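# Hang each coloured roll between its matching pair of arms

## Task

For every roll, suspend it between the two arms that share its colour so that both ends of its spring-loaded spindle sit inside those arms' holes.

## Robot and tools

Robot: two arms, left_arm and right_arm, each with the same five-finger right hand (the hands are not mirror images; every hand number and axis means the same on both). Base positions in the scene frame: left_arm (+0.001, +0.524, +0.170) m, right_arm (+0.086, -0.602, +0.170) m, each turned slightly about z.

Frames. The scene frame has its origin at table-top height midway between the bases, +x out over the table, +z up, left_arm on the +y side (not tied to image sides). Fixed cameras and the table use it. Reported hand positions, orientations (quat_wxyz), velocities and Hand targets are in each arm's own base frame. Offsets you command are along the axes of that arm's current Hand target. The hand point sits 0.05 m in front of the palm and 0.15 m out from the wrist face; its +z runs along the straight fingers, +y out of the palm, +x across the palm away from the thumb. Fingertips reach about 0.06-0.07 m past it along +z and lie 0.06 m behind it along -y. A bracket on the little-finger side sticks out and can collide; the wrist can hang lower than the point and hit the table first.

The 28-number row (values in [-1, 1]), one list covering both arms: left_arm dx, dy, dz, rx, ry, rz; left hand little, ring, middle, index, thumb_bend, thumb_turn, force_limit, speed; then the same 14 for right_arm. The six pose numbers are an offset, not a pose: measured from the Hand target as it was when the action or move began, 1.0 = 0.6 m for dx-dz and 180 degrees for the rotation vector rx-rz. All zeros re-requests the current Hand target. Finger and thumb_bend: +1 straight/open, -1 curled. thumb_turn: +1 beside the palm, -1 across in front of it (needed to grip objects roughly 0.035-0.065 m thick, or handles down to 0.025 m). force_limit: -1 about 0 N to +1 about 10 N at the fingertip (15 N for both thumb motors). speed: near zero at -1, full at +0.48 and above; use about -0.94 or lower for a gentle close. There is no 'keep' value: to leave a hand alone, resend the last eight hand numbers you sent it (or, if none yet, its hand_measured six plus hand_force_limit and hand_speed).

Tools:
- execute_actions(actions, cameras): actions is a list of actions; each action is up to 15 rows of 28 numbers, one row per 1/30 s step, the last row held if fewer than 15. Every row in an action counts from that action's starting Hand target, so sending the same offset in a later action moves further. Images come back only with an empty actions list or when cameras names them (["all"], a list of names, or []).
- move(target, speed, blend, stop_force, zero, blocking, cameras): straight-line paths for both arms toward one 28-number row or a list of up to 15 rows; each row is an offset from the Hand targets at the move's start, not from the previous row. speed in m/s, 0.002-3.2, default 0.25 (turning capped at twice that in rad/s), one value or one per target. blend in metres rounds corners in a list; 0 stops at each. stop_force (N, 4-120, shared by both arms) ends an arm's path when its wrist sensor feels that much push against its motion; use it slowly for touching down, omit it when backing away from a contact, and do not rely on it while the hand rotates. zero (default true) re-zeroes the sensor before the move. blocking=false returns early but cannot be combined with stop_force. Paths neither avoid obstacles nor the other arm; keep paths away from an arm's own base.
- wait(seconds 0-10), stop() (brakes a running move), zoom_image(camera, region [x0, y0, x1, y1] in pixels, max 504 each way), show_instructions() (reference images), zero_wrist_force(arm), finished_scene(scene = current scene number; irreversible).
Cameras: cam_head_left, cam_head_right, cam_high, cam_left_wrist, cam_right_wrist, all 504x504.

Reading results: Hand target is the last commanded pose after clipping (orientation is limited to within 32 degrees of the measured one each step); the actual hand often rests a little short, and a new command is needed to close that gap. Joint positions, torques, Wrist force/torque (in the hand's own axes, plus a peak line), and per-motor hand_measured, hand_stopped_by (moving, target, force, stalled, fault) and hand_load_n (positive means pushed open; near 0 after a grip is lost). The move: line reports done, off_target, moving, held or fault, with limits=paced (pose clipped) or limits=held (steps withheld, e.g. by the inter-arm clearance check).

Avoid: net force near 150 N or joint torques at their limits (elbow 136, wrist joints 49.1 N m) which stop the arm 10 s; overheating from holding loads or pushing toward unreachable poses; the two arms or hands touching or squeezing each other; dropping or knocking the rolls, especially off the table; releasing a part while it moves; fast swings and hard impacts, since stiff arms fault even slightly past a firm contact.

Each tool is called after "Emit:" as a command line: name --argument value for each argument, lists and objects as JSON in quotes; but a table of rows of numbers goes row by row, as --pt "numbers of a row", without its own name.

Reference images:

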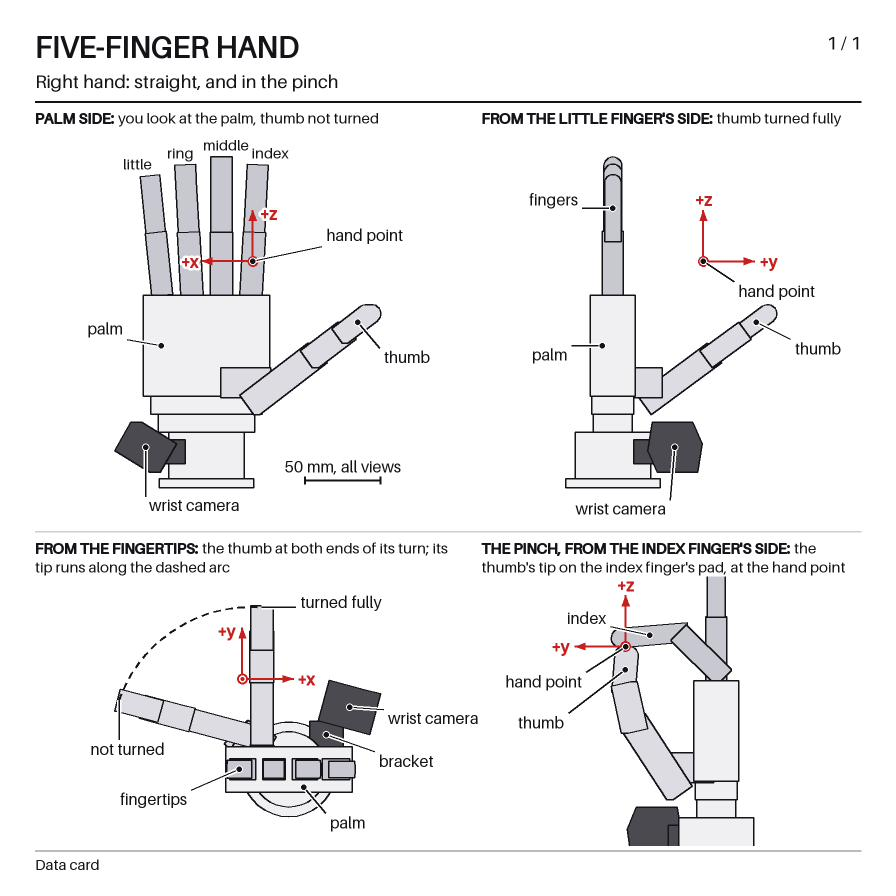

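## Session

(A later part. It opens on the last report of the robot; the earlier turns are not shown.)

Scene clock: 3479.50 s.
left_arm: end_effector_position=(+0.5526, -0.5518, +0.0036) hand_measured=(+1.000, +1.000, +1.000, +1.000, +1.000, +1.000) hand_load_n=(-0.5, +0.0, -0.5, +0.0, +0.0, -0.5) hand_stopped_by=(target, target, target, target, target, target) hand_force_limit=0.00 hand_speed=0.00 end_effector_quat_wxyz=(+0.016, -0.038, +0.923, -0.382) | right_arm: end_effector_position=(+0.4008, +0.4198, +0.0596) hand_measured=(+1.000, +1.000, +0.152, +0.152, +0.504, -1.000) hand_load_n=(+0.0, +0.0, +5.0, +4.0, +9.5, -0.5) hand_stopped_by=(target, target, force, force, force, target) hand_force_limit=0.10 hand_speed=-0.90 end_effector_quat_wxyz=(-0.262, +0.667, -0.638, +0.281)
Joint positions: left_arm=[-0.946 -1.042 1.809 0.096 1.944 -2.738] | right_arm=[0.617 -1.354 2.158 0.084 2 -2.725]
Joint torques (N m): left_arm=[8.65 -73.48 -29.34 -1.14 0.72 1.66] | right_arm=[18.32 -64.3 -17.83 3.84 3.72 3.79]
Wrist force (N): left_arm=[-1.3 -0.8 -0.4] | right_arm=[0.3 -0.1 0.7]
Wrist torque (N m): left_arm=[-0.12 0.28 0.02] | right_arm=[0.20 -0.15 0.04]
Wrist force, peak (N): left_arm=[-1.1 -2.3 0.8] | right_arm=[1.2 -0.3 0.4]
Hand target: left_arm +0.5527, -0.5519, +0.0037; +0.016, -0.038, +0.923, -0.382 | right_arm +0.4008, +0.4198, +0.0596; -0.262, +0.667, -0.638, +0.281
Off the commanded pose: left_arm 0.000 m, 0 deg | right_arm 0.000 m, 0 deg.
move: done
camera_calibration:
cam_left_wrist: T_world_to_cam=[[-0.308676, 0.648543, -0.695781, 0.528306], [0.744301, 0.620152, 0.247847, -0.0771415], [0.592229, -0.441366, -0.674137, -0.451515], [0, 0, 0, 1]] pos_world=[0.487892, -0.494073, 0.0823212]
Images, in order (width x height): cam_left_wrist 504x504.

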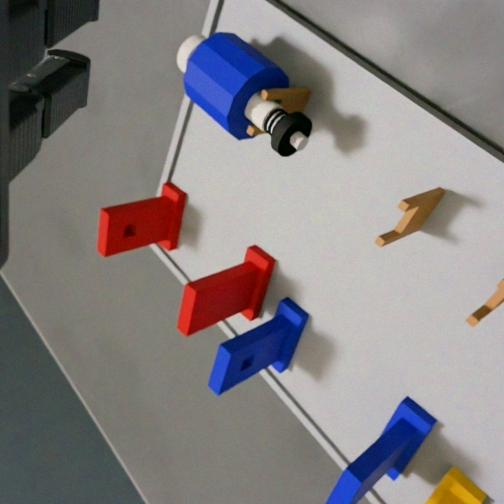

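Emit:
move --target '[0,0,0,0,0,0,1,1,1,1,1,1,0,0,-0.0797,-0.1437,0.3278,0.0083,-0.144,-0.1431,1,1,-0.1,-0.1,0.25,-1,0.1,-0.9]' --speed 0.15 --cameras '["cam_left_wrist","cam_right_wrist"]'

Scene clock: 3594.63 s.
left_arm: end_effector_position=(+0.5527, -0.5519, +0.0037) hand_measured=(+1.000, +1.000, +1.000, +1.000, +1.000, +1.000) hand_load_n=(+0.0, +0.0, +0.0, +0.0, +0.0, +0.0) hand_stopped_by=(target, target, target, target, target, target) hand_force_limit=0.00 hand_speed=0.00 end_effector_quat_wxyz=(+0.016, -0.038, +0.923, -0.382) | right_arm: end_effector_position=(+0.5997, +0.4701, -0.0199) hand_measured=(+1.000, +1.000, +0.152, +0.152, +0.504, -1.000) hand_load_n=(+0.0, +0.0, +5.0, +4.0, +9.5, -1.0) hand_stopped_by=(target, target, force, force, force, target) hand_force_limit=0.10 hand_speed=-0.90 end_effector_quat_wxyz=(-0.337, +0.834, -0.396, +0.184)
Joint positions: left_arm=[-0.945 -1.042 1.808 0.096 1.944 -2.738] | right_arm=[0.342 -1.073 1.907 -0.032 1.37 -3.401]
Joint torques (N m): left_arm=[22.07 -85.18 -33.7 -1.35 -0.32 -2.2] | right_arm=[19.48 -73.41 -22.64 -0.05 0.05 1.17]
Wrist force (N): left_arm=[-0.8 -1.1 -0.6] | right_arm=[0.3 -0.1 -0.1]
Wrist torque (N m): left_arm=[-0.14 0.21 0.04] | right_arm=[0.05 -0.03 0.09]
Wrist force, peak (N): left_arm=[-1.6 -1.0 -0.7] | right_arm=[1.1 -0.6 1.2]
Hand target: left_arm +0.5527, -0.5519, +0.0037; +0.016, -0.038, +0.923, -0.382 | right_arm +0.5996, +0.4702, -0.0199; -0.337, +0.834, -0.396, +0.184
Off the commanded pose: left_arm 0.000 m, 0 deg | right_arm 0.000 m, 0 deg.
move: done
camera_calibration:
cam_left_wrist: T_world_to_cam=[[-0.308663, 0.648336, -0.69598, 0.528379], [0.744213, 0.620288, 0.247771, -0.0770612], [0.592347, -0.441479, -0.67396, -0.451681], [0, 0, 0, 1]] pos_world=[0.487992, -0.494174, 0.0824199]
cam_right_wrist: T_world_to_cam=[[-0.375756, -0.625535, -0.683749, 0.507926], [-0.926701, 0.258207, 0.273048, 0.425243], [0.00574734, 0.73623, -0.676707, -0.252041], [0, 0, 0, 1]] pos_world=[0.586378, 0.393485, 0.060624]
Images, in order (width x height): cam_left_wrist 504x504, cam_right_wrist 504x504.

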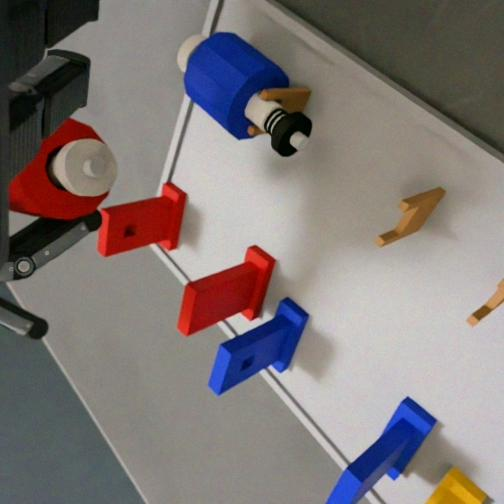

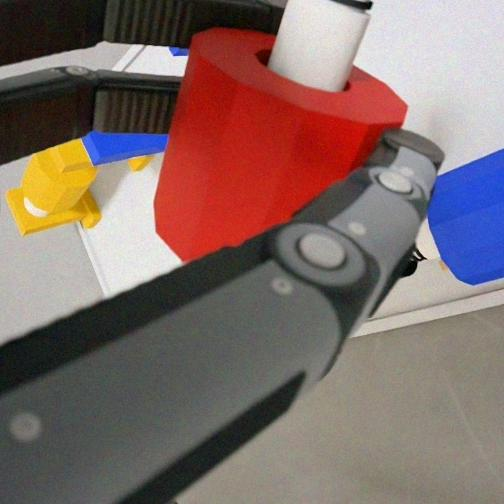

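Emit:
move --target '[0,0,0,0,0,0,1,1,1,1,1,1,0,0,0.0201,0.0035,0.1396,0,0,0,1,1,-0.1,-0.1,0.25,-1,0.1,-0.9]' --speed 0.1 --stop_force 8 --cameras '["cam_left_wrist","cam_right_wrist","cam_high"]'

Emit:
zoom_image --camera "cam_left_wrist" --region '[60, 140, 260, 340]'

Emit:
zoom_image --camera "cam_high" --region '[170, 150, 270, 250]'

Scene clock: 3607.00 s.
left_arm: end_effector_position=(+0.5527, -0.5519, +0.0037) hand_measured=(+1.000, +1.000, +1.000, +1.000, +1.000, +1.000) hand_load_n=(+0.0, +0.0, -0.5, +0.0, +0.0, +0.0) hand_stopped_by=(target, target, target, target, target, target) hand_force_limit=0.00 hand_speed=0.00 end_effector_quat_wxyz=(+0.016, -0.038, +0.923, -0.382) | right_arm: end_effector_position=(+0.6498, +0.4928, -0.0754) hand_measured=(+1.000, +1.000, +0.150, +0.140, +0.506, -1.000) hand_load_n=(+0.0, +0.0, +3.0, +4.0, +10.0, -1.0) hand_stopped_by=(target, target, force, force, force, target) hand_force_limit=0.10 hand_speed=-0.90 end_effector_quat_wxyz=(-0.337, +0.834, -0.396, +0.184)
Joint positions: left_arm=[-0.945 -1.042 1.808 0.096 1.944 -2.738] | right_arm=[0.349 -0.939 1.804 -0.064 1.374 -3.396]
Joint torques (N m): left_arm=[23.94 -85.4 -33.48 -1.14 -0.29 -2.04] | right_arm=[-20.11 -82.76 -35.14 3.71 -0.55 -3.41]
Wrist force (N): left_arm=[-1.4 -0.7 -0.4] | right_arm=[-1.3 -4.9 -4.3]
Wrist torque (N m): left_arm=[-0.10 0.29 0.00] | right_arm=[0.18 -0.09 0.18]
Wrist force, peak (N): left_arm=[-1.4 -1.4 -0.5] | right_arm=[-8.9 -25.7 -59.2]
Hand target: left_arm +0.5527, -0.5519, +0.0037; +0.016, -0.038, +0.923, -0.382 | right_arm +0.6498, +0.4928, -0.0754; -0.337, +0.834, -0.396, +0.184 (not the last commanded pose)
Off the commanded pose: left_arm 0.000 m, 0 deg | right_arm 0.007 m, 0 deg.
move: contact (right_arm)
camera_calibration:
cam_left_wrist: T_world_to_cam=[[-0.308663, 0.648336, -0.69598, 0.528379], [0.744213, 0.620288, 0.247771, -0.0770612], [0.592347, -0.441479, -0.67396, -0.451681], [0, 0, 0, 1]] pos_world=[0.487992, -0.494174, 0.0824199]
cam_right_wrist: T_world_to_cam=[[-0.375548, -0.625599, -0.683805, 0.502898], [-0.926787, 0.257906, 0.27304, 0.481143], [0.00554397, 0.736281, -0.676653, -0.306492], [0, 0, 0, 1]] pos_world=[0.636478, 0.416187, 0.00512414]
Images, in order (width x height): cam_high 504x504, cam_left_wrist 504x504, cam_right_wrist 504x504.

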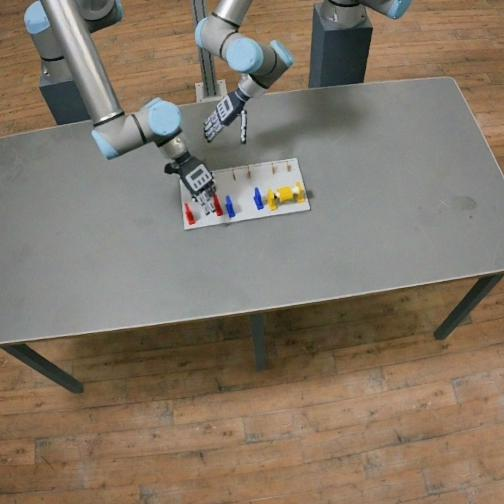

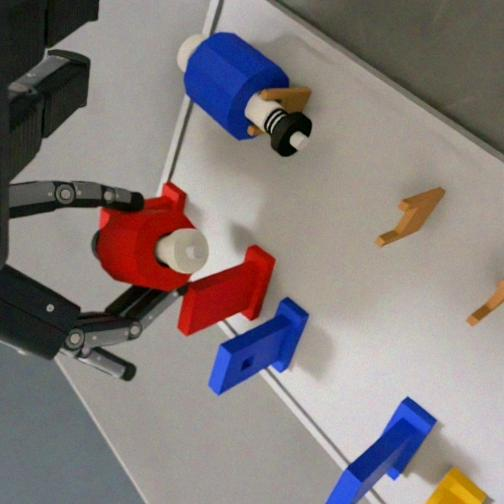

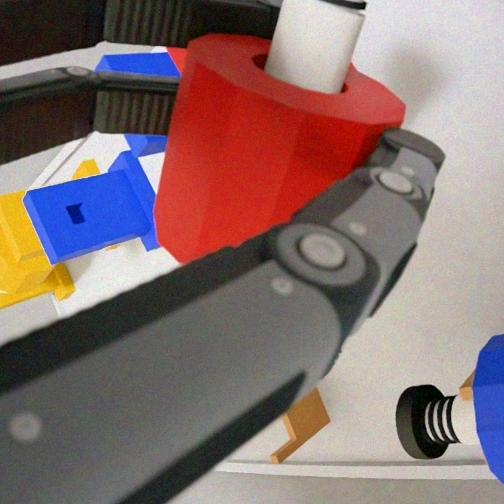

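Scaled by 2.520 from the camera's 504x504 image, which has a finer 720x720 frame.

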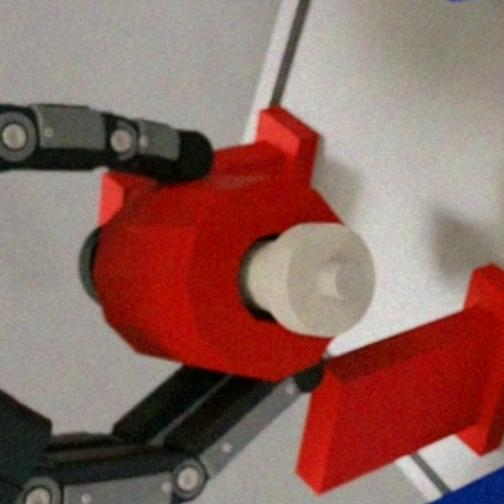

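Scaled by 5.040 from the camera's 504x504 image, which has a finer 720x720 frame.

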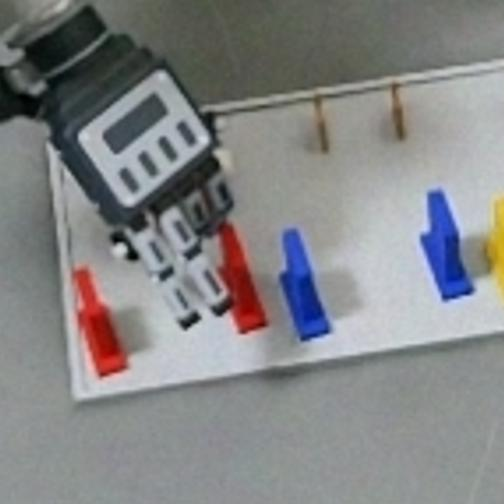

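Emit:
move --pt "0 0 0 0 0 0 1 1 1 1 1 1 0 0 0.002 -0.0354 -0.0352 0 0 0 1 1 -0.1 -0.1 0.25 -1 0.1 -0.9" --pt "0 0 0 0 0 0 1 1 1 1 1 1 0 0 0.0265 -0.0267 -0.0162 0 0 0 1 1 -0.1 -0.1 0.25 -1 0.1 -0.9" --speed 0.06 --cameras '["cam_left_wrist","cam_right_wrist"]'

Emit:
zoom_image --camera "cam_left_wrist" --region '[60, 140, 260, 340]'

Scene clock: 3664.83 s.
left_arm: end_effector_position=(+0.5527, -0.5519, +0.0037) hand_measured=(+1.000, +1.000, +1.000, +1.000, +1.000, +1.000) hand_load_n=(+0.0, -0.5, +0.0, +0.0, +0.0, -0.5) hand_stopped_by=(target, target, target, target, target, target) hand_force_limit=0.00 hand_speed=0.00 end_effector_quat_wxyz=(+0.016, -0.038, +0.923, -0.382) | right_arm: end_effector_position=(+0.6630, +0.4835, -0.0565) hand_measured=(+1.000, +1.000, +0.150, +0.140, +0.506, -1.000) hand_load_n=(+0.0, -0.5, +3.5, +5.0, +9.5, -1.0) hand_stopped_by=(target, target, force, force, force, target) hand_force_limit=0.10 hand_speed=-0.90 end_effector_quat_wxyz=(-0.338, +0.834, -0.396, +0.184)
Joint positions: left_arm=[-0.945 -1.042 1.808 0.096 1.944 -2.738] | right_arm=[0.329 -0.956 1.788 -0.028 1.36 -3.411]
Joint torques (N m): left_arm=[21.83 -85.37 -33.23 -1.18 -0.5 -2.05] | right_arm=[21.29 -95.26 -18.86 3.43 2.6 3.55]
Wrist force (N): left_arm=[-1.1 -0.6 -0.4] | right_arm=[0.2 -0.1 0.4]
Wrist torque (N m): left_arm=[-0.09 0.24 0.03] | right_arm=[0.04 0.00 0.36]
Wrist force, peak (N): left_arm=[-1.8 -0.6 -1.1] | right_arm=[-1.7 -5.0 -5.0]
Hand target: left_arm +0.5527, -0.5519, +0.0037; +0.016, -0.038, +0.923, -0.382 | right_arm +0.6627, +0.4836, -0.0565; -0.337, +0.834, -0.396, +0.184
Off the commanded pose: left_arm 0.000 m, 0 deg | right_arm 0.000 m, 0 deg.
move: done
camera_calibration:
cam_left_wrist: T_world_to_cam=[[-0.308663, 0.648336, -0.69598, 0.528379], [0.744213, 0.620288, 0.247771, -0.0770612], [0.592347, -0.441479, -0.67396, -0.451681], [0, 0, 0, 1]] pos_world=[0.487992, -0.494174, 0.0824199]
cam_right_wrist: T_world_to_cam=[[-0.375263, -0.625576, -0.683983, 0.514667], [-0.9269, 0.257829, 0.272727, 0.490663], [0.0057395, 0.736328, -0.6766, -0.287143], [0, 0, 0, 1]] pos_world=[0.649579, 0.406887, 0.0239254]
Images, in order (width x height): cam_left_wrist 504x504, cam_right_wrist 504x504.

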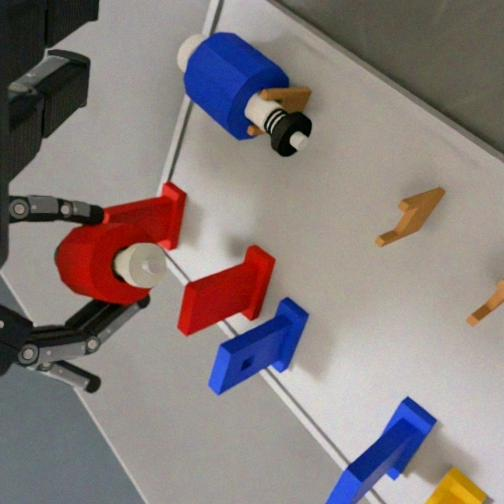

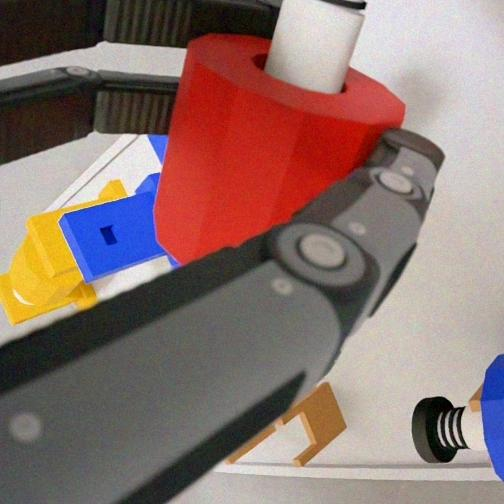

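Scaled by 2.520 from the camera's 504x504 image, which has a finer 720x720 frame.

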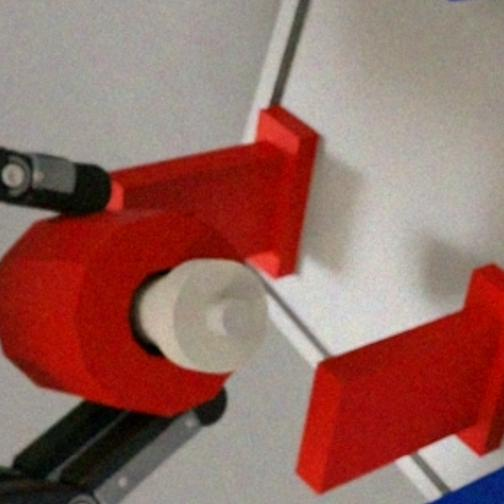

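Emit:
move --target '[0.0875,0.0032,0.1445,0,0,0,1,1,1,1,1,1,0,0,0,0,0,0,0,0,1,1,-0.1,-0.1,0.25,-1,0.1,-0.9]' --speed 0.1 --cameras '["cam_left_wrist"]'

Emit:
zoom_image --camera "cam_left_wrist" --region '[60, 140, 300, 380]'

Scene clock: 3676.90 s.
left_arm: end_effector_position=(+0.5053, -0.6161, -0.0592) hand_measured=(+1.000, +1.000, +1.000, +1.000, +1.000, +1.000) hand_load_n=(+0.0, +0.0, +0.0, +0.0, +0.0, +0.0) hand_stopped_by=(target, target, target, target, target, target) hand_force_limit=0.00 hand_speed=0.00 end_effector_quat_wxyz=(+0.016, -0.038, +0.923, -0.382) end_effector_velocity=(+0.002, +0.002, +0.003) end_effector_angular_velocity=(-0.001, -0.001, -0.002) | right_arm: end_effector_position=(+0.6627, +0.4836, -0.0565) hand_measured=(+1.000, +1.000, +0.150, +0.140, +0.506, -1.000) hand_load_n=(+0.0, +0.0, +3.5, +5.0, +9.5, -1.0) hand_stopped_by=(target, target, force, force, force, target) hand_force_limit=0.10 hand_speed=-0.90 end_effector_quat_wxyz=(-0.337, +0.834, -0.396, +0.184)
Joint positions: left_arm=[-1.063 -0.962 1.814 -0.02 1.866 -2.831] | right_arm=[0.329 -0.956 1.788 -0.028 1.361 -3.411]
Joint velocities: left_arm=[0.005 -0.004 0 0.005 0.004 0.006] | right_arm=[within noise]
Joint torques (N m): left_arm=[27.37 -85.19 -27.73 5.15 1.51 2.26] | right_arm=[19.39 -96.96 -17.19 3.73 3.1 3.71]
Wrist force (N): left_arm=[-1.1 -0.7 -0.5] | right_arm=[0.1 -0.4 0.3]
Wrist torque (N m): left_arm=[-0.07 0.25 0.10] | right_arm=[0.00 0.02 0.26]
Wrist force, peak (N): left_arm=[-1.7 -1.3 -1.8] | right_arm=[0.4 -0.4 0.7]
Hand target: left_arm +0.5054, -0.6160, -0.0591; +0.016, -0.038, +0.923, -0.382 | right_arm +0.6627, +0.4836, -0.0565; -0.337, +0.834, -0.396, +0.184
Off the commanded pose: left_arm 0.000 m, 0 deg | right_arm 0.000 m, 0 deg.
move: done
camera_calibration:
cam_left_wrist: T_world_to_cam=[[-0.308674, 0.648267, -0.696039, 0.511531], [0.744229, 0.620303, 0.247684, 0.0136991], [0.59232, -0.441559, -0.67393, -0.494313], [0, 0, 0, 1]] pos_world=[0.440492, -0.558374, 0.0195197]
Images, in order (width x height): cam_left_wrist 504x504.

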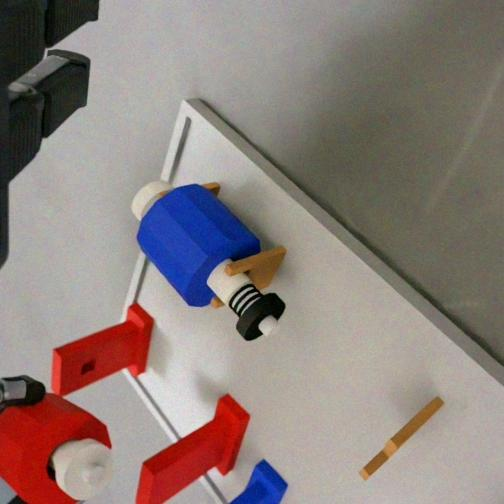

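Scaled by 2.100 from the camera's 504x504 image, which has a finer 720x720 frame.

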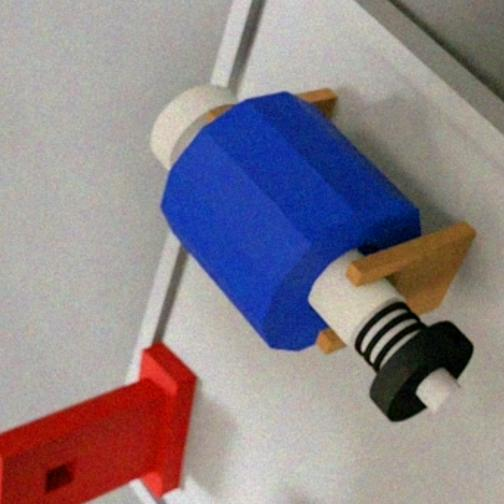

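Emit:
move --target '[0,0,0,0,0,0,1,1,1,1,1,1,0,0,0.0077,0.0417,0.0413,0,0,0,1,1,-0.1,-0.1,0.25,-1,0.1,-0.9]' --speed 0.03 --stop_force 5 --cameras '["cam_left_wrist"]'

Emit:
zoom_image --camera "cam_left_wrist" --region '[0, 290, 210, 500]'

Scene clock: 3697.27 s.
left_arm: end_effector_position=(+0.5054, -0.6160, -0.0591) hand_measured=(+1.000, +1.000, +1.000, +1.000, +1.000, +1.000) hand_load_n=(+0.0, +0.0, +0.0, +0.0, +0.0, +0.0) hand_stopped_by=(target, target, target, target, target, target) hand_force_limit=0.00 hand_speed=0.00 end_effector_quat_wxyz=(+0.016, -0.038, +0.923, -0.382) | right_arm: end_effector_position=(+0.6663, +0.4788, -0.0916) hand_measured=(+1.000, +1.000, +0.150, +0.140, +0.506, -1.000) hand_load_n=(+0.0, +0.0, +3.5, +5.0, +9.5, -1.0) hand_stopped_by=(target, target, force, force, force, target) hand_force_limit=0.10 hand_speed=-0.90 end_effector_quat_wxyz=(-0.337, +0.834, -0.396, +0.184)
Joint positions: left_arm=[-1.063 -0.962 1.814 -0.02 1.867 -2.831] | right_arm=[0.321 -0.911 1.793 -0.076 1.354 -3.417]
Joint torques (N m): left_arm=[21.73 -87.6 -20.01 5.05 1.49 2.2] | right_arm=[17.13 -99.7 -28.44 3.95 1.02 2.58]
Wrist force (N): left_arm=[-0.8 -1.1 -0.7] | right_arm=[0.0 -0.2 0.5]
Wrist torque (N m): left_arm=[-0.11 0.21 0.07] | right_arm=[0.02 0.05 0.32]
Wrist force, peak (N): left_arm=[-1.0 -1.4 -0.9] | right_arm=[0.1 0.5 0.8]
Hand target: left_arm +0.5054, -0.6160, -0.0591; +0.016, -0.038, +0.923, -0.382 | right_arm +0.6663, +0.4789, -0.0916; -0.337, +0.834, -0.396, +0.184
Off the commanded pose: left_arm 0.000 m, 0 deg | right_arm 0.000 m, 0 deg.
move: done
camera_calibration:
cam_left_wrist: T_world_to_cam=[[-0.308663, 0.648336, -0.69598, 0.511603], [0.744213, 0.620288, 0.247771, 0.0134481], [0.592347, -0.441479, -0.67396, -0.494115], [0, 0, 0, 1]] pos_world=[0.440592, -0.558174, 0.0197199]
Images, in order (width x height): cam_left_wrist 504x504.

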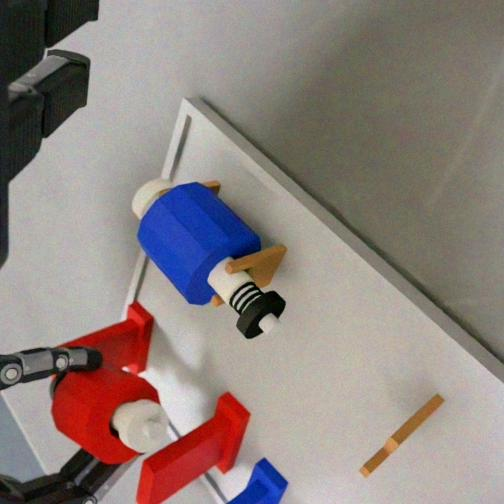

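Scaled by 2.400 from the camera's 504x504 image, which has a finer 720x720 frame.

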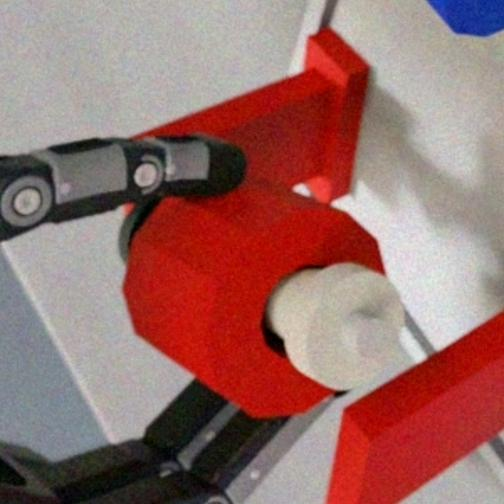

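Emit:
move --target '[0,0,0,0,0,0,1,1,1,1,1,1,0,0,-0.0077,0.0183,0.0182,0,0,0,1,1,-0.1,-0.1,0.25,-1,0.1,-0.9]' --speed 0.03 --stop_force 5 --cameras '["cam_left_wrist","cam_right_wrist"]'

Emit:
zoom_image --camera "cam_left_wrist" --region '[20, 290, 230, 500]'

Scene clock: 3746.97 s.
left_arm: end_effector_position=(+0.5054, -0.6160, -0.0591) hand_measured=(+1.000, +1.000, +1.000, +1.000, +1.000, +1.000) hand_load_n=(+0.0, +0.0, +0.0, +0.0, +0.0, -0.5) hand_stopped_by=(target, target, target, target, target, target) hand_force_limit=0.00 hand_speed=0.00 end_effector_quat_wxyz=(+0.016, -0.038, +0.923, -0.382) | right_arm: end_effector_position=(+0.6638, +0.4820, -0.1072) hand_measured=(+1.000, +1.000, +0.150, +0.140, +0.506, -1.000) hand_load_n=(+0.0, +0.0, +3.5, +5.5, +9.5, -1.0) hand_stopped_by=(target, target, force, force, force, target) hand_force_limit=0.10 hand_speed=-0.90 end_effector_quat_wxyz=(-0.337, +0.834, -0.396, +0.184)
Joint positions: left_arm=[-1.063 -0.962 1.814 -0.02 1.867 -2.831] | right_arm=[0.326 -0.891 1.796 -0.1 1.359 -3.413]
Joint torques (N m): left_arm=[22.24 -86.69 -23.1 4.86 1.3 2.46] | right_arm=[-19.02 -98.76 -34.37 3.69 -0.4 -2.92]
Wrist force (N): left_arm=[-1.3 -0.9 -0.6] | right_arm=[-0.2 -0.4 0.5]
Wrist torque (N m): left_arm=[-0.10 0.29 0.05] | right_arm=[-0.04 0.06 -0.03]
Wrist force, peak (N): left_arm=[-1.6 -0.9 -0.5] | right_arm=[-0.2 0.5 0.8]
Hand target: left_arm +0.5054, -0.6160, -0.0591; +0.016, -0.038, +0.923, -0.382 | right_arm +0.6639, +0.4820, -0.1072; -0.337, +0.834, -0.396, +0.184
Off the commanded pose: left_arm 0.000 m, 0 deg | right_arm 0.000 m, 0 deg.
move: done
camera_calibration:
cam_left_wrist: T_world_to_cam=[[-0.308663, 0.648336, -0.69598, 0.511603], [0.744213, 0.620288, 0.247771, 0.0134481], [0.592347, -0.441479, -0.67396, -0.494115], [0, 0, 0, 1]] pos_world=[0.440592, -0.558174, 0.0197199]
cam_right_wrist: T_world_to_cam=[[-0.375548, -0.625599, -0.683805, 0.479586], [-0.926787, 0.257906, 0.27304, 0.505614], [0.00554397, 0.736281, -0.676653, -0.320203], [0, 0, 0, 1]] pos_world=[0.650478, 0.405387, -0.0267759]
Images, in order (width x height): cam_left_wrist 504x504, cam_right_wrist 504x504.

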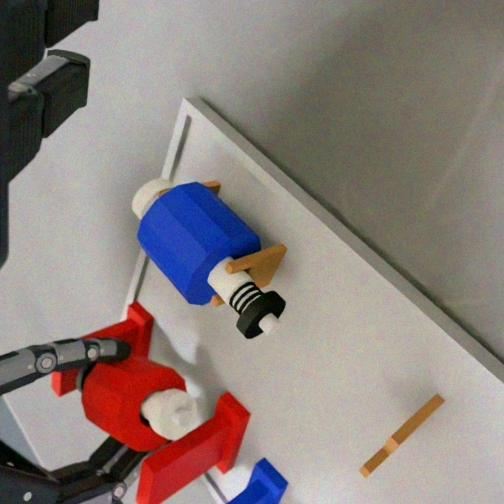

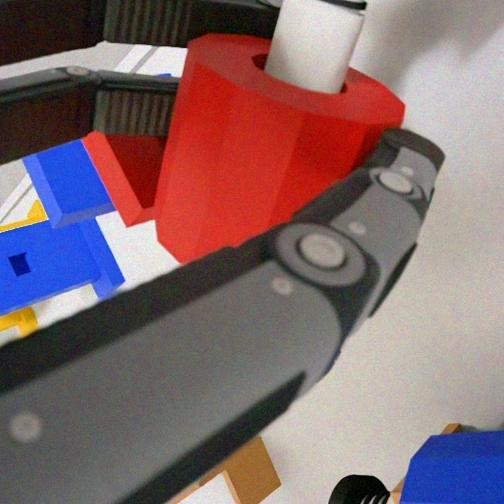

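Scaled by 2.400 from the camera's 504x504 image, which has a finer 720x720 frame.

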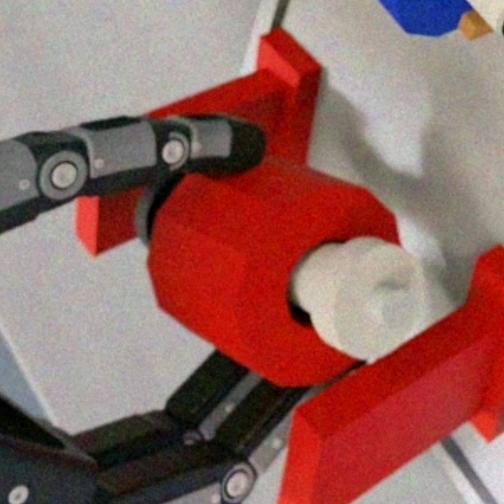

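Emit:
move --target '[0,0,0,0,0,0,1,1,1,1,1,1,0,0,0.0133,0,0,0,0,0,1,1,-0.1,-0.1,0.25,-1,0.1,-0.9]' --speed 0.02 --stop_force 5 --cameras '["cam_left_wrist"]'

Emit:
zoom_image --camera "cam_left_wrist" --region '[20, 290, 230, 500]'

Scene clock: 3776.73 s.
left_arm: end_effector_position=(+0.5054, -0.6160, -0.0591) hand_measured=(+1.000, +1.000, +1.000, +1.000, +1.000, +1.000) hand_load_n=(+0.0, +0.0, +0.0, +0.0, +0.0, +0.0) hand_stopped_by=(target, target, target, target, target, target) hand_force_limit=0.00 hand_speed=0.00 end_effector_quat_wxyz=(+0.016, -0.038, +0.923, -0.382) | right_arm: end_effector_position=(+0.6688, +0.4757, -0.1069) hand_measured=(+1.000, +1.000, +0.150, +0.140, +0.506, -1.000) hand_load_n=(+0.0, +0.0, +3.5, +5.0, +9.5, -1.0) hand_stopped_by=(target, target, force, force, force, target) hand_force_limit=0.10 hand_speed=-0.90 end_effector_quat_wxyz=(-0.337, +0.834, -0.396, +0.184)
Joint positions: left_arm=[-1.063 -0.962 1.814 -0.02 1.867 -2.831] | right_arm=[0.315 -0.89 1.794 -0.097 1.351 -3.421]
Joint torques (N m): left_arm=[20.93 -85.21 -26.26 5.05 0.99 2.2] | right_arm=[19.61 -76.04 -22.65 0.77 2.11 4.04]
Wrist force (N): left_arm=[-0.9 -0.8 -0.5] | right_arm=[-0.1 -0.2 0.4]
Wrist torque (N m): left_arm=[-0.09 0.23 0.07] | right_arm=[0.01 0.06 0.28]
Wrist force, peak (N): left_arm=[-1.3 -1.5 -0.6] | right_arm=[0.0 -0.4 0.7]
Hand target: left_arm +0.5054, -0.6160, -0.0591; +0.016, -0.038, +0.923, -0.382 | right_arm +0.6688, +0.4757, -0.1069; -0.337, +0.834, -0.396, +0.184
Off the commanded pose: left_arm 0.000 m, 0 deg | right_arm 0.000 m, 0 deg.
move: done
camera_calibration:
cam_left_wrist: T_world_to_cam=[[-0.308663, 0.648336, -0.69598, 0.511603], [0.744213, 0.620288, 0.247771, 0.0134481], [0.592347, -0.441479, -0.67396, -0.494115], [0, 0, 0, 1]] pos_world=[0.440592, -0.558174, 0.0197199]
Images, in order (width x height): cam_left_wrist 504x504.

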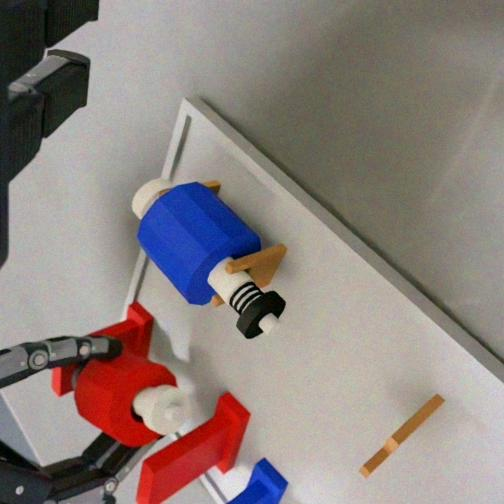

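Scaled by 2.400 from the camera's 504x504 image, which has a finer 720x720 frame.

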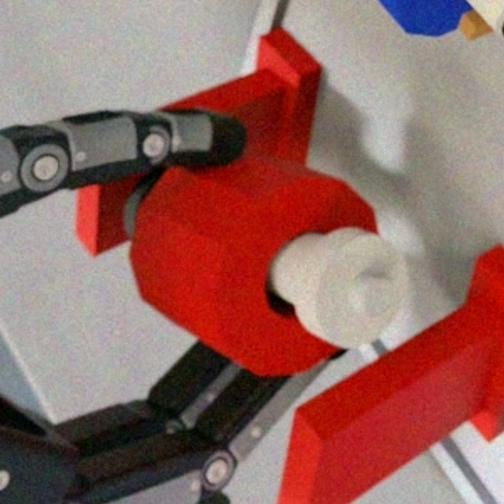

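Emit:
move --target '[0,0,0,0,0,0,1,1,1,1,1,1,0,0,0.01,0,0,0,0,0,1,1,-0.1,-0.1,0.25,-1,0.1,-0.9]' --speed 0.02 --stop_force 5 --cameras '["cam_left_wrist"]'

Emit:
zoom_image --camera "cam_left_wrist" --region '[20, 290, 230, 500]'

Scene clock: 3787.93 s.
left_arm: end_effector_position=(+0.5054, -0.6160, -0.0591) hand_measured=(+1.000, +1.000, +1.000, +1.000, +1.000, +1.000) hand_load_n=(+0.0, -0.5, +0.0, +0.0, +0.0, +0.0) hand_stopped_by=(target, target, target, target, target, target) hand_force_limit=0.00 hand_speed=0.00 end_effector_quat_wxyz=(+0.016, -0.038, +0.923, -0.382) | right_arm: end_effector_position=(+0.6726, +0.4710, -0.1067) hand_measured=(+1.000, +1.000, +0.150, +0.140, +0.506, -1.000) hand_load_n=(+0.0, +0.0, +3.5, +5.0, +9.5, -1.0) hand_stopped_by=(target, target, force, force, force, target) hand_force_limit=0.10 hand_speed=-0.90 end_effector_quat_wxyz=(-0.337, +0.834, -0.396, +0.184)
Joint positions: left_arm=[-1.063 -0.962 1.814 -0.02 1.867 -2.831] | right_arm=[0.306 -0.89 1.792 -0.094 1.345 -3.428]
Joint torques (N m): left_arm=[20.46 -84.1 -27.1 4.85 1.55 2.19] | right_arm=[19.52 -80.12 -32.06 1.3 1.74 3.36]
Wrist force (N): left_arm=[-1.5 -0.8 -0.4] | right_arm=[-0.1 -0.2 0.2]
Wrist torque (N m): left_arm=[-0.10 0.31 0.04] | right_arm=[0.04 0.05 0.31]
Wrist force, peak (N): left_arm=[-1.3 -1.3 -0.7] | right_arm=[0.1 -0.3 0.9]
Hand target: left_arm +0.5054, -0.6160, -0.0591; +0.016, -0.038, +0.923, -0.382 | right_arm +0.6725, +0.4710, -0.1067; -0.337, +0.834, -0.396, +0.184
Off the commanded pose: left_arm 0.000 m, 0 deg | right_arm 0.000 m, 0 deg.
move: done
camera_calibration:
cam_left_wrist: T_world_to_cam=[[-0.308663, 0.648336, -0.69598, 0.511603], [0.744213, 0.620288, 0.247771, 0.0134481], [0.592347, -0.441479, -0.67396, -0.494115], [0, 0, 0, 1]] pos_world=[0.440592, -0.558174, 0.0197199]
Images, in order (width x height): cam_left_wrist 504x504.

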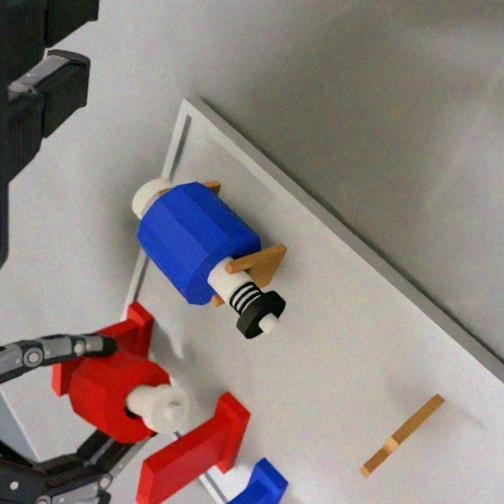

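Scaled by 2.400 from the camera's 504x504 image, which has a finer 720x720 frame.

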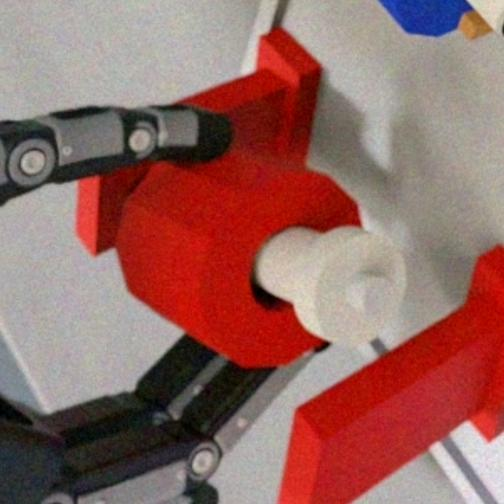

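Emit:
move --target '[0,0,-0.1,0,0,0,1,1,1,1,1,1,0,0,0.0005,-0.0062,0.0062,-0.0013,0.0236,0.0235,1,1,-0.1,-0.1,0.25,-1,0.1,-0.9]' --speed 0.06 --cameras '["cam_left_wrist"]'

Emit:
zoom_image --camera "cam_left_wrist" --region '[20, 230, 260, 470]'

Scene clock: 3838.80 s.
left_arm: end_effector_position=(+0.5019, -0.5734, -0.0166) hand_measured=(+1.000, +1.000, +1.000, +1.000, +1.000, +1.000) hand_load_n=(+0.0, +0.0, +0.0, +0.0, +0.0, -0.5) hand_stopped_by=(target, target, target, target, target, target) hand_force_limit=0.00 hand_speed=0.00 end_effector_quat_wxyz=(+0.016, -0.038, +0.923, -0.382) end_effector_velocity=(+0.000, -0.002, -0.003) end_effector_angular_velocity=(+0.001, +0.001, +0.001) | right_arm: end_effector_position=(+0.6768, +0.4742, -0.1065) hand_measured=(+1.000, +1.000, +0.150, +0.140, +0.506, -1.000) hand_load_n=(+0.0, +0.0, +3.5, +5.0, +9.5, -0.5) hand_stopped_by=(target, target, force, force, force, target) hand_force_limit=0.10 hand_speed=-0.90 end_effector_quat_wxyz=(-0.327, +0.812, -0.439, +0.202) end_effector_velocity=(-0.001, +0.001, +0.000) end_effector_angular_velocity=(+0.000, -0.001, +0.010)
Joint positions: left_arm=[-1.033 -1.052 1.872 0.02 1.886 -2.808] | right_arm=[0.33 -0.891 1.79 -0.108 1.434 -3.334]
Joint velocities: left_arm=[-0.001 0.006 -0.003 -0.002 -0.001 -0.002] | right_arm=[0.001 0 0.001 -0.001 -0.006 -0.007]
Joint torques (N m): left_arm=[-14.01 -51.97 -33.43 -1.2 -1.21 -1.96] | right_arm=[-15.48 -77.98 -33.1 1.83 -2.19 -2.76]
Wrist force (N): left_arm=[-1.2 -1.0 -0.4] | right_arm=[0.3 -0.2 0.1]
Wrist torque (N m): left_arm=[-0.14 0.28 0.01] | right_arm=[0.02 -0.02 0.17]
Wrist force, peak (N): left_arm=[-1.1 -1.6 -1.0] | right_arm=[0.3 0.0 -0.8]
Hand target: left_arm +0.5019, -0.5737, -0.0166; +0.016, -0.038, +0.923, -0.382 | right_arm +0.6768, +0.4740, -0.1066; -0.327, +0.812, -0.439, +0.201
Off the commanded pose: left_arm 0.000 m, 0 deg | right_arm 0.000 m, 0 deg.
move: done
camera_calibration:
cam_left_wrist: T_world_to_cam=[[-0.30873, 0.64847, -0.695825, 0.512637], [0.744227, 0.620247, 0.247831, -0.0208709], [0.592294, -0.441339, -0.674098, -0.444531], [0, 0, 0, 1]] pos_world=[0.437092, -0.515674, 0.0622209]
Images, in order (width x height): cam_left_wrist 504x504.

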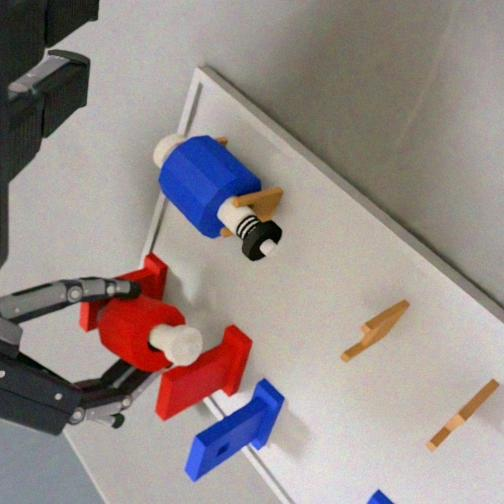

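Scaled by 2.100 from the camera's 504x504 image, which has a finer 720x720 frame.

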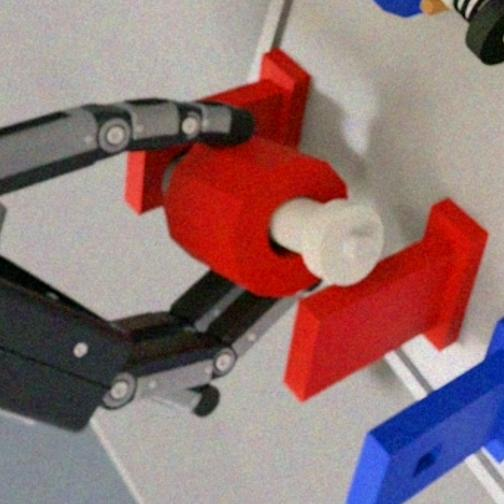

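Emit:
move --pt "-0.2062 0.0912 -0.0592 0 0 0 -0.7 -0.7 -0.7 1 1 1 0 0 0 0 0 0 0 0 1 1 -0.1 -0.1 0.25 -1 0.1 -0.9" --pt "-0.2893 0.1528 0.0933 0 0 0 -0.7 -0.7 -0.7 1 1 1 0 0 0 0 0 0 0 0 1 1 -0.1 -0.1 0.25 -1 0.1 -0.9" --speed 0.1 --cameras '["cam_left_wrist","cam_high","cam_right_wrist"]'

Emit:
zoom_image --camera "cam_high" --region '[170, 160, 270, 260]'

Scene clock: 3856.73 s.
left_arm: end_effector_position=(+0.6730, -0.5342, -0.1209) hand_measured=(-0.700, -0.700, -0.700, +1.000, +1.000, +1.000) hand_load_n=(+0.0, +0.0, +0.0, +0.0, +0.0, +0.0) hand_stopped_by=(target, target, target, target, target, target) hand_force_limit=0.00 hand_speed=0.00 end_effector_quat_wxyz=(+0.016, -0.038, +0.923, -0.382) | right_arm: end_effector_position=(+0.6768, +0.4740, -0.1066) hand_measured=(+1.000, +1.000, +0.150, +0.140, +0.506, -1.000) hand_load_n=(-0.5, +0.0, +3.5, +5.5, +9.5, -1.0) hand_stopped_by=(target, target, force, force, force, target) hand_force_limit=0.10 hand_speed=-0.90 end_effector_quat_wxyz=(-0.327, +0.812, -0.439, +0.201)
Joint positions: left_arm=[-0.792 -0.778 1.623 0.071 2.041 -2.608] | right_arm=[0.33 -0.891 1.79 -0.108 1.434 -3.334]
Joint torques (N m): left_arm=[-2.34 -102.71 -17.67 5.88 -0.11 -0.6] | right_arm=[-18.6 -75.56 -15.82 3.51 -2.05 -3.09]
Wrist force (N): left_arm=[-1.0 -1.1 -0.8] | right_arm=[0.3 0.1 0.2]
Wrist torque (N m): left_arm=[-0.09 0.25 0.04] | right_arm=[0.08 -0.02 0.26]
Wrist force, peak (N): left_arm=[-2.3 -0.5 -1.2] | right_arm=[0.6 -0.6 0.1]
Hand target: left_arm +0.6728, -0.5342, -0.1209; +0.016, -0.038, +0.923, -0.382 | right_arm +0.6768, +0.4740, -0.1066; -0.327, +0.812, -0.439, +0.201
Off the commanded pose: left_arm 0.000 m, 0 deg | right_arm 0.000 m, 0 deg.
move: done
camera_calibration:
cam_left_wrist: T_world_to_cam=[[-0.30849, 0.648172, -0.696209, 0.467026], [0.744159, 0.62034, 0.247801, -0.146625], [0.592504, -0.441647, -0.673711, -0.599165], [0, 0, 0, 1]] pos_world=[0.608193, -0.476375, -0.042182]
cam_right_wrist: T_world_to_cam=[[-0.438891, -0.582855, -0.683853, 0.502493], [-0.894749, 0.353336, 0.27309, 0.452625], [0.0824579, 0.731733, -0.676585, -0.363886], [0, 0, 0, 1]] pos_world=[0.655531, 0.399219, -0.0261759]
Images, in order (width x height): cam_high 504x504, cam_left_wrist 504x504, cam_right_wrist 504x504.

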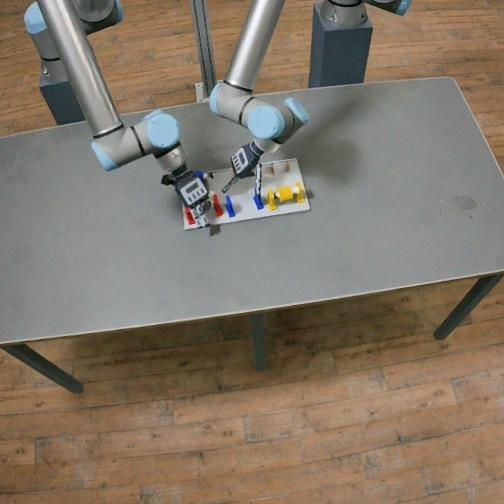

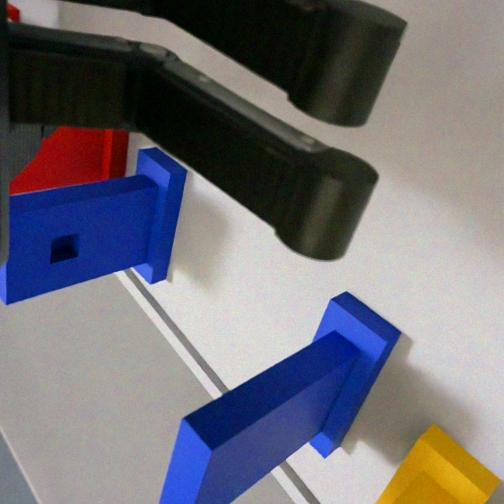

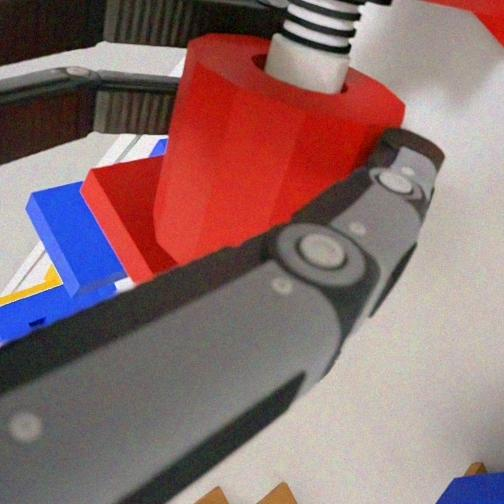

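Scaled by 5.040 from the camera's 504x504 image, which has a finer 720x720 frame.

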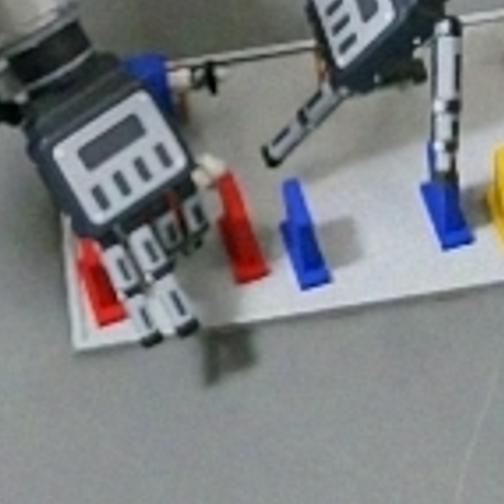

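Emit:
wait --seconds 0.1 --cameras '["cam_head_left","cam_head_right","cam_high"]'

Emit:
zoom_image --camera "cam_high" --region '[200, 170, 240, 210]'

Scene clock: 3876.97 s.
left_arm: end_effector_position=(+0.6728, -0.5342, -0.1209) hand_measured=(-0.700, -0.700, -0.700, +1.000, +1.000, +1.000) hand_load_n=(+0.0, +0.0, +0.0, +0.0, +0.0, +0.0) hand_stopped_by=(target, target, target, target, target, target) hand_force_limit=0.00 hand_speed=0.00 end_effector_quat_wxyz=(+0.016, -0.038, +0.923, -0.382) | right_arm: end_effector_position=(+0.6768, +0.4740, -0.1066) hand_measured=(+1.000, +1.000, +0.150, +0.140, +0.506, -1.000) hand_load_n=(+0.0, +0.0, +3.5, +5.0, +9.5, -1.0) hand_stopped_by=(target, target, force, force, force, target) hand_force_limit=0.10 hand_speed=-0.90 end_effector_quat_wxyz=(-0.327, +0.812, -0.439, +0.201)
Joint positions: left_arm=[-0.793 -0.778 1.623 0.072 2.041 -2.608] | right_arm=[0.33 -0.891 1.79 -0.108 1.434 -3.334]
Joint torques (N m): left_arm=[-18.01 -97.5 -16.93 5.47 -1.06 -2.52] | right_arm=[-18.82 -76.34 -15.91 3.31 -1.99 -2.93]
Wrist force (N): left_arm=[-1.2 -1.0 -0.5] | right_arm=[0.4 -0.2 0.1]
Wrist torque (N m): left_arm=[-0.08 0.27 0.03] | right_arm=[0.02 -0.03 0.26]
Wrist force, peak (N): left_arm=[-1.1 -1.3 -1.0] | right_arm=[0.5 -0.7 0.2]
Hand target: left_arm +0.6728, -0.5342, -0.1209; +0.016, -0.038, +0.923, -0.382 | right_arm +0.6768, +0.4740, -0.1066; -0.327, +0.812, -0.439, +0.201
Off the commanded pose: left_arm 0.000 m, 0 deg | right_arm 0.000 m, 0 deg.
wait: 0.10 s; at rest from the start
Images, in order (width x height): cam_head_left 504x504, cam_head_right 504x504, cam_high 504x504.

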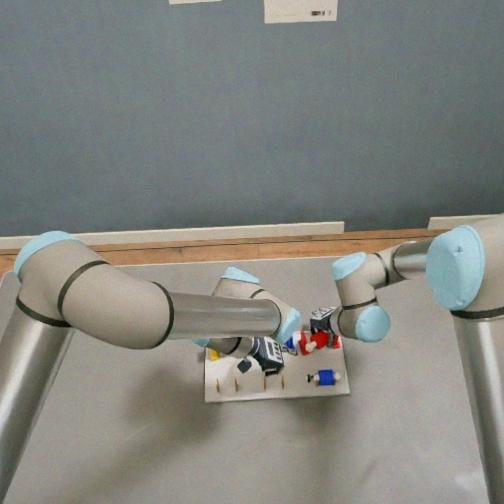

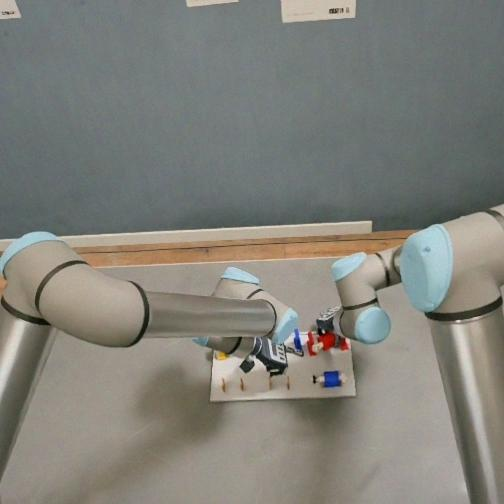

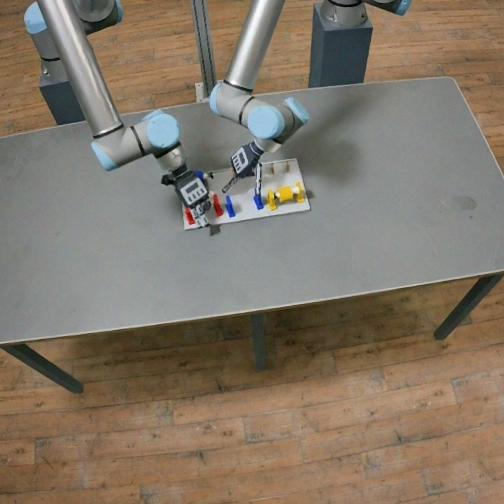

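Scaled by 12.600 from the camera's 504x504 image, which has a finer 720x720 frame.

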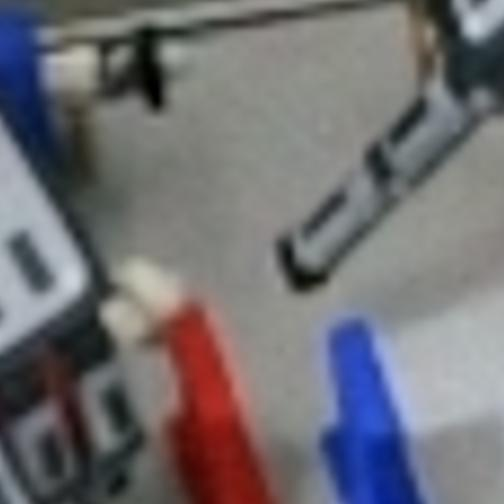

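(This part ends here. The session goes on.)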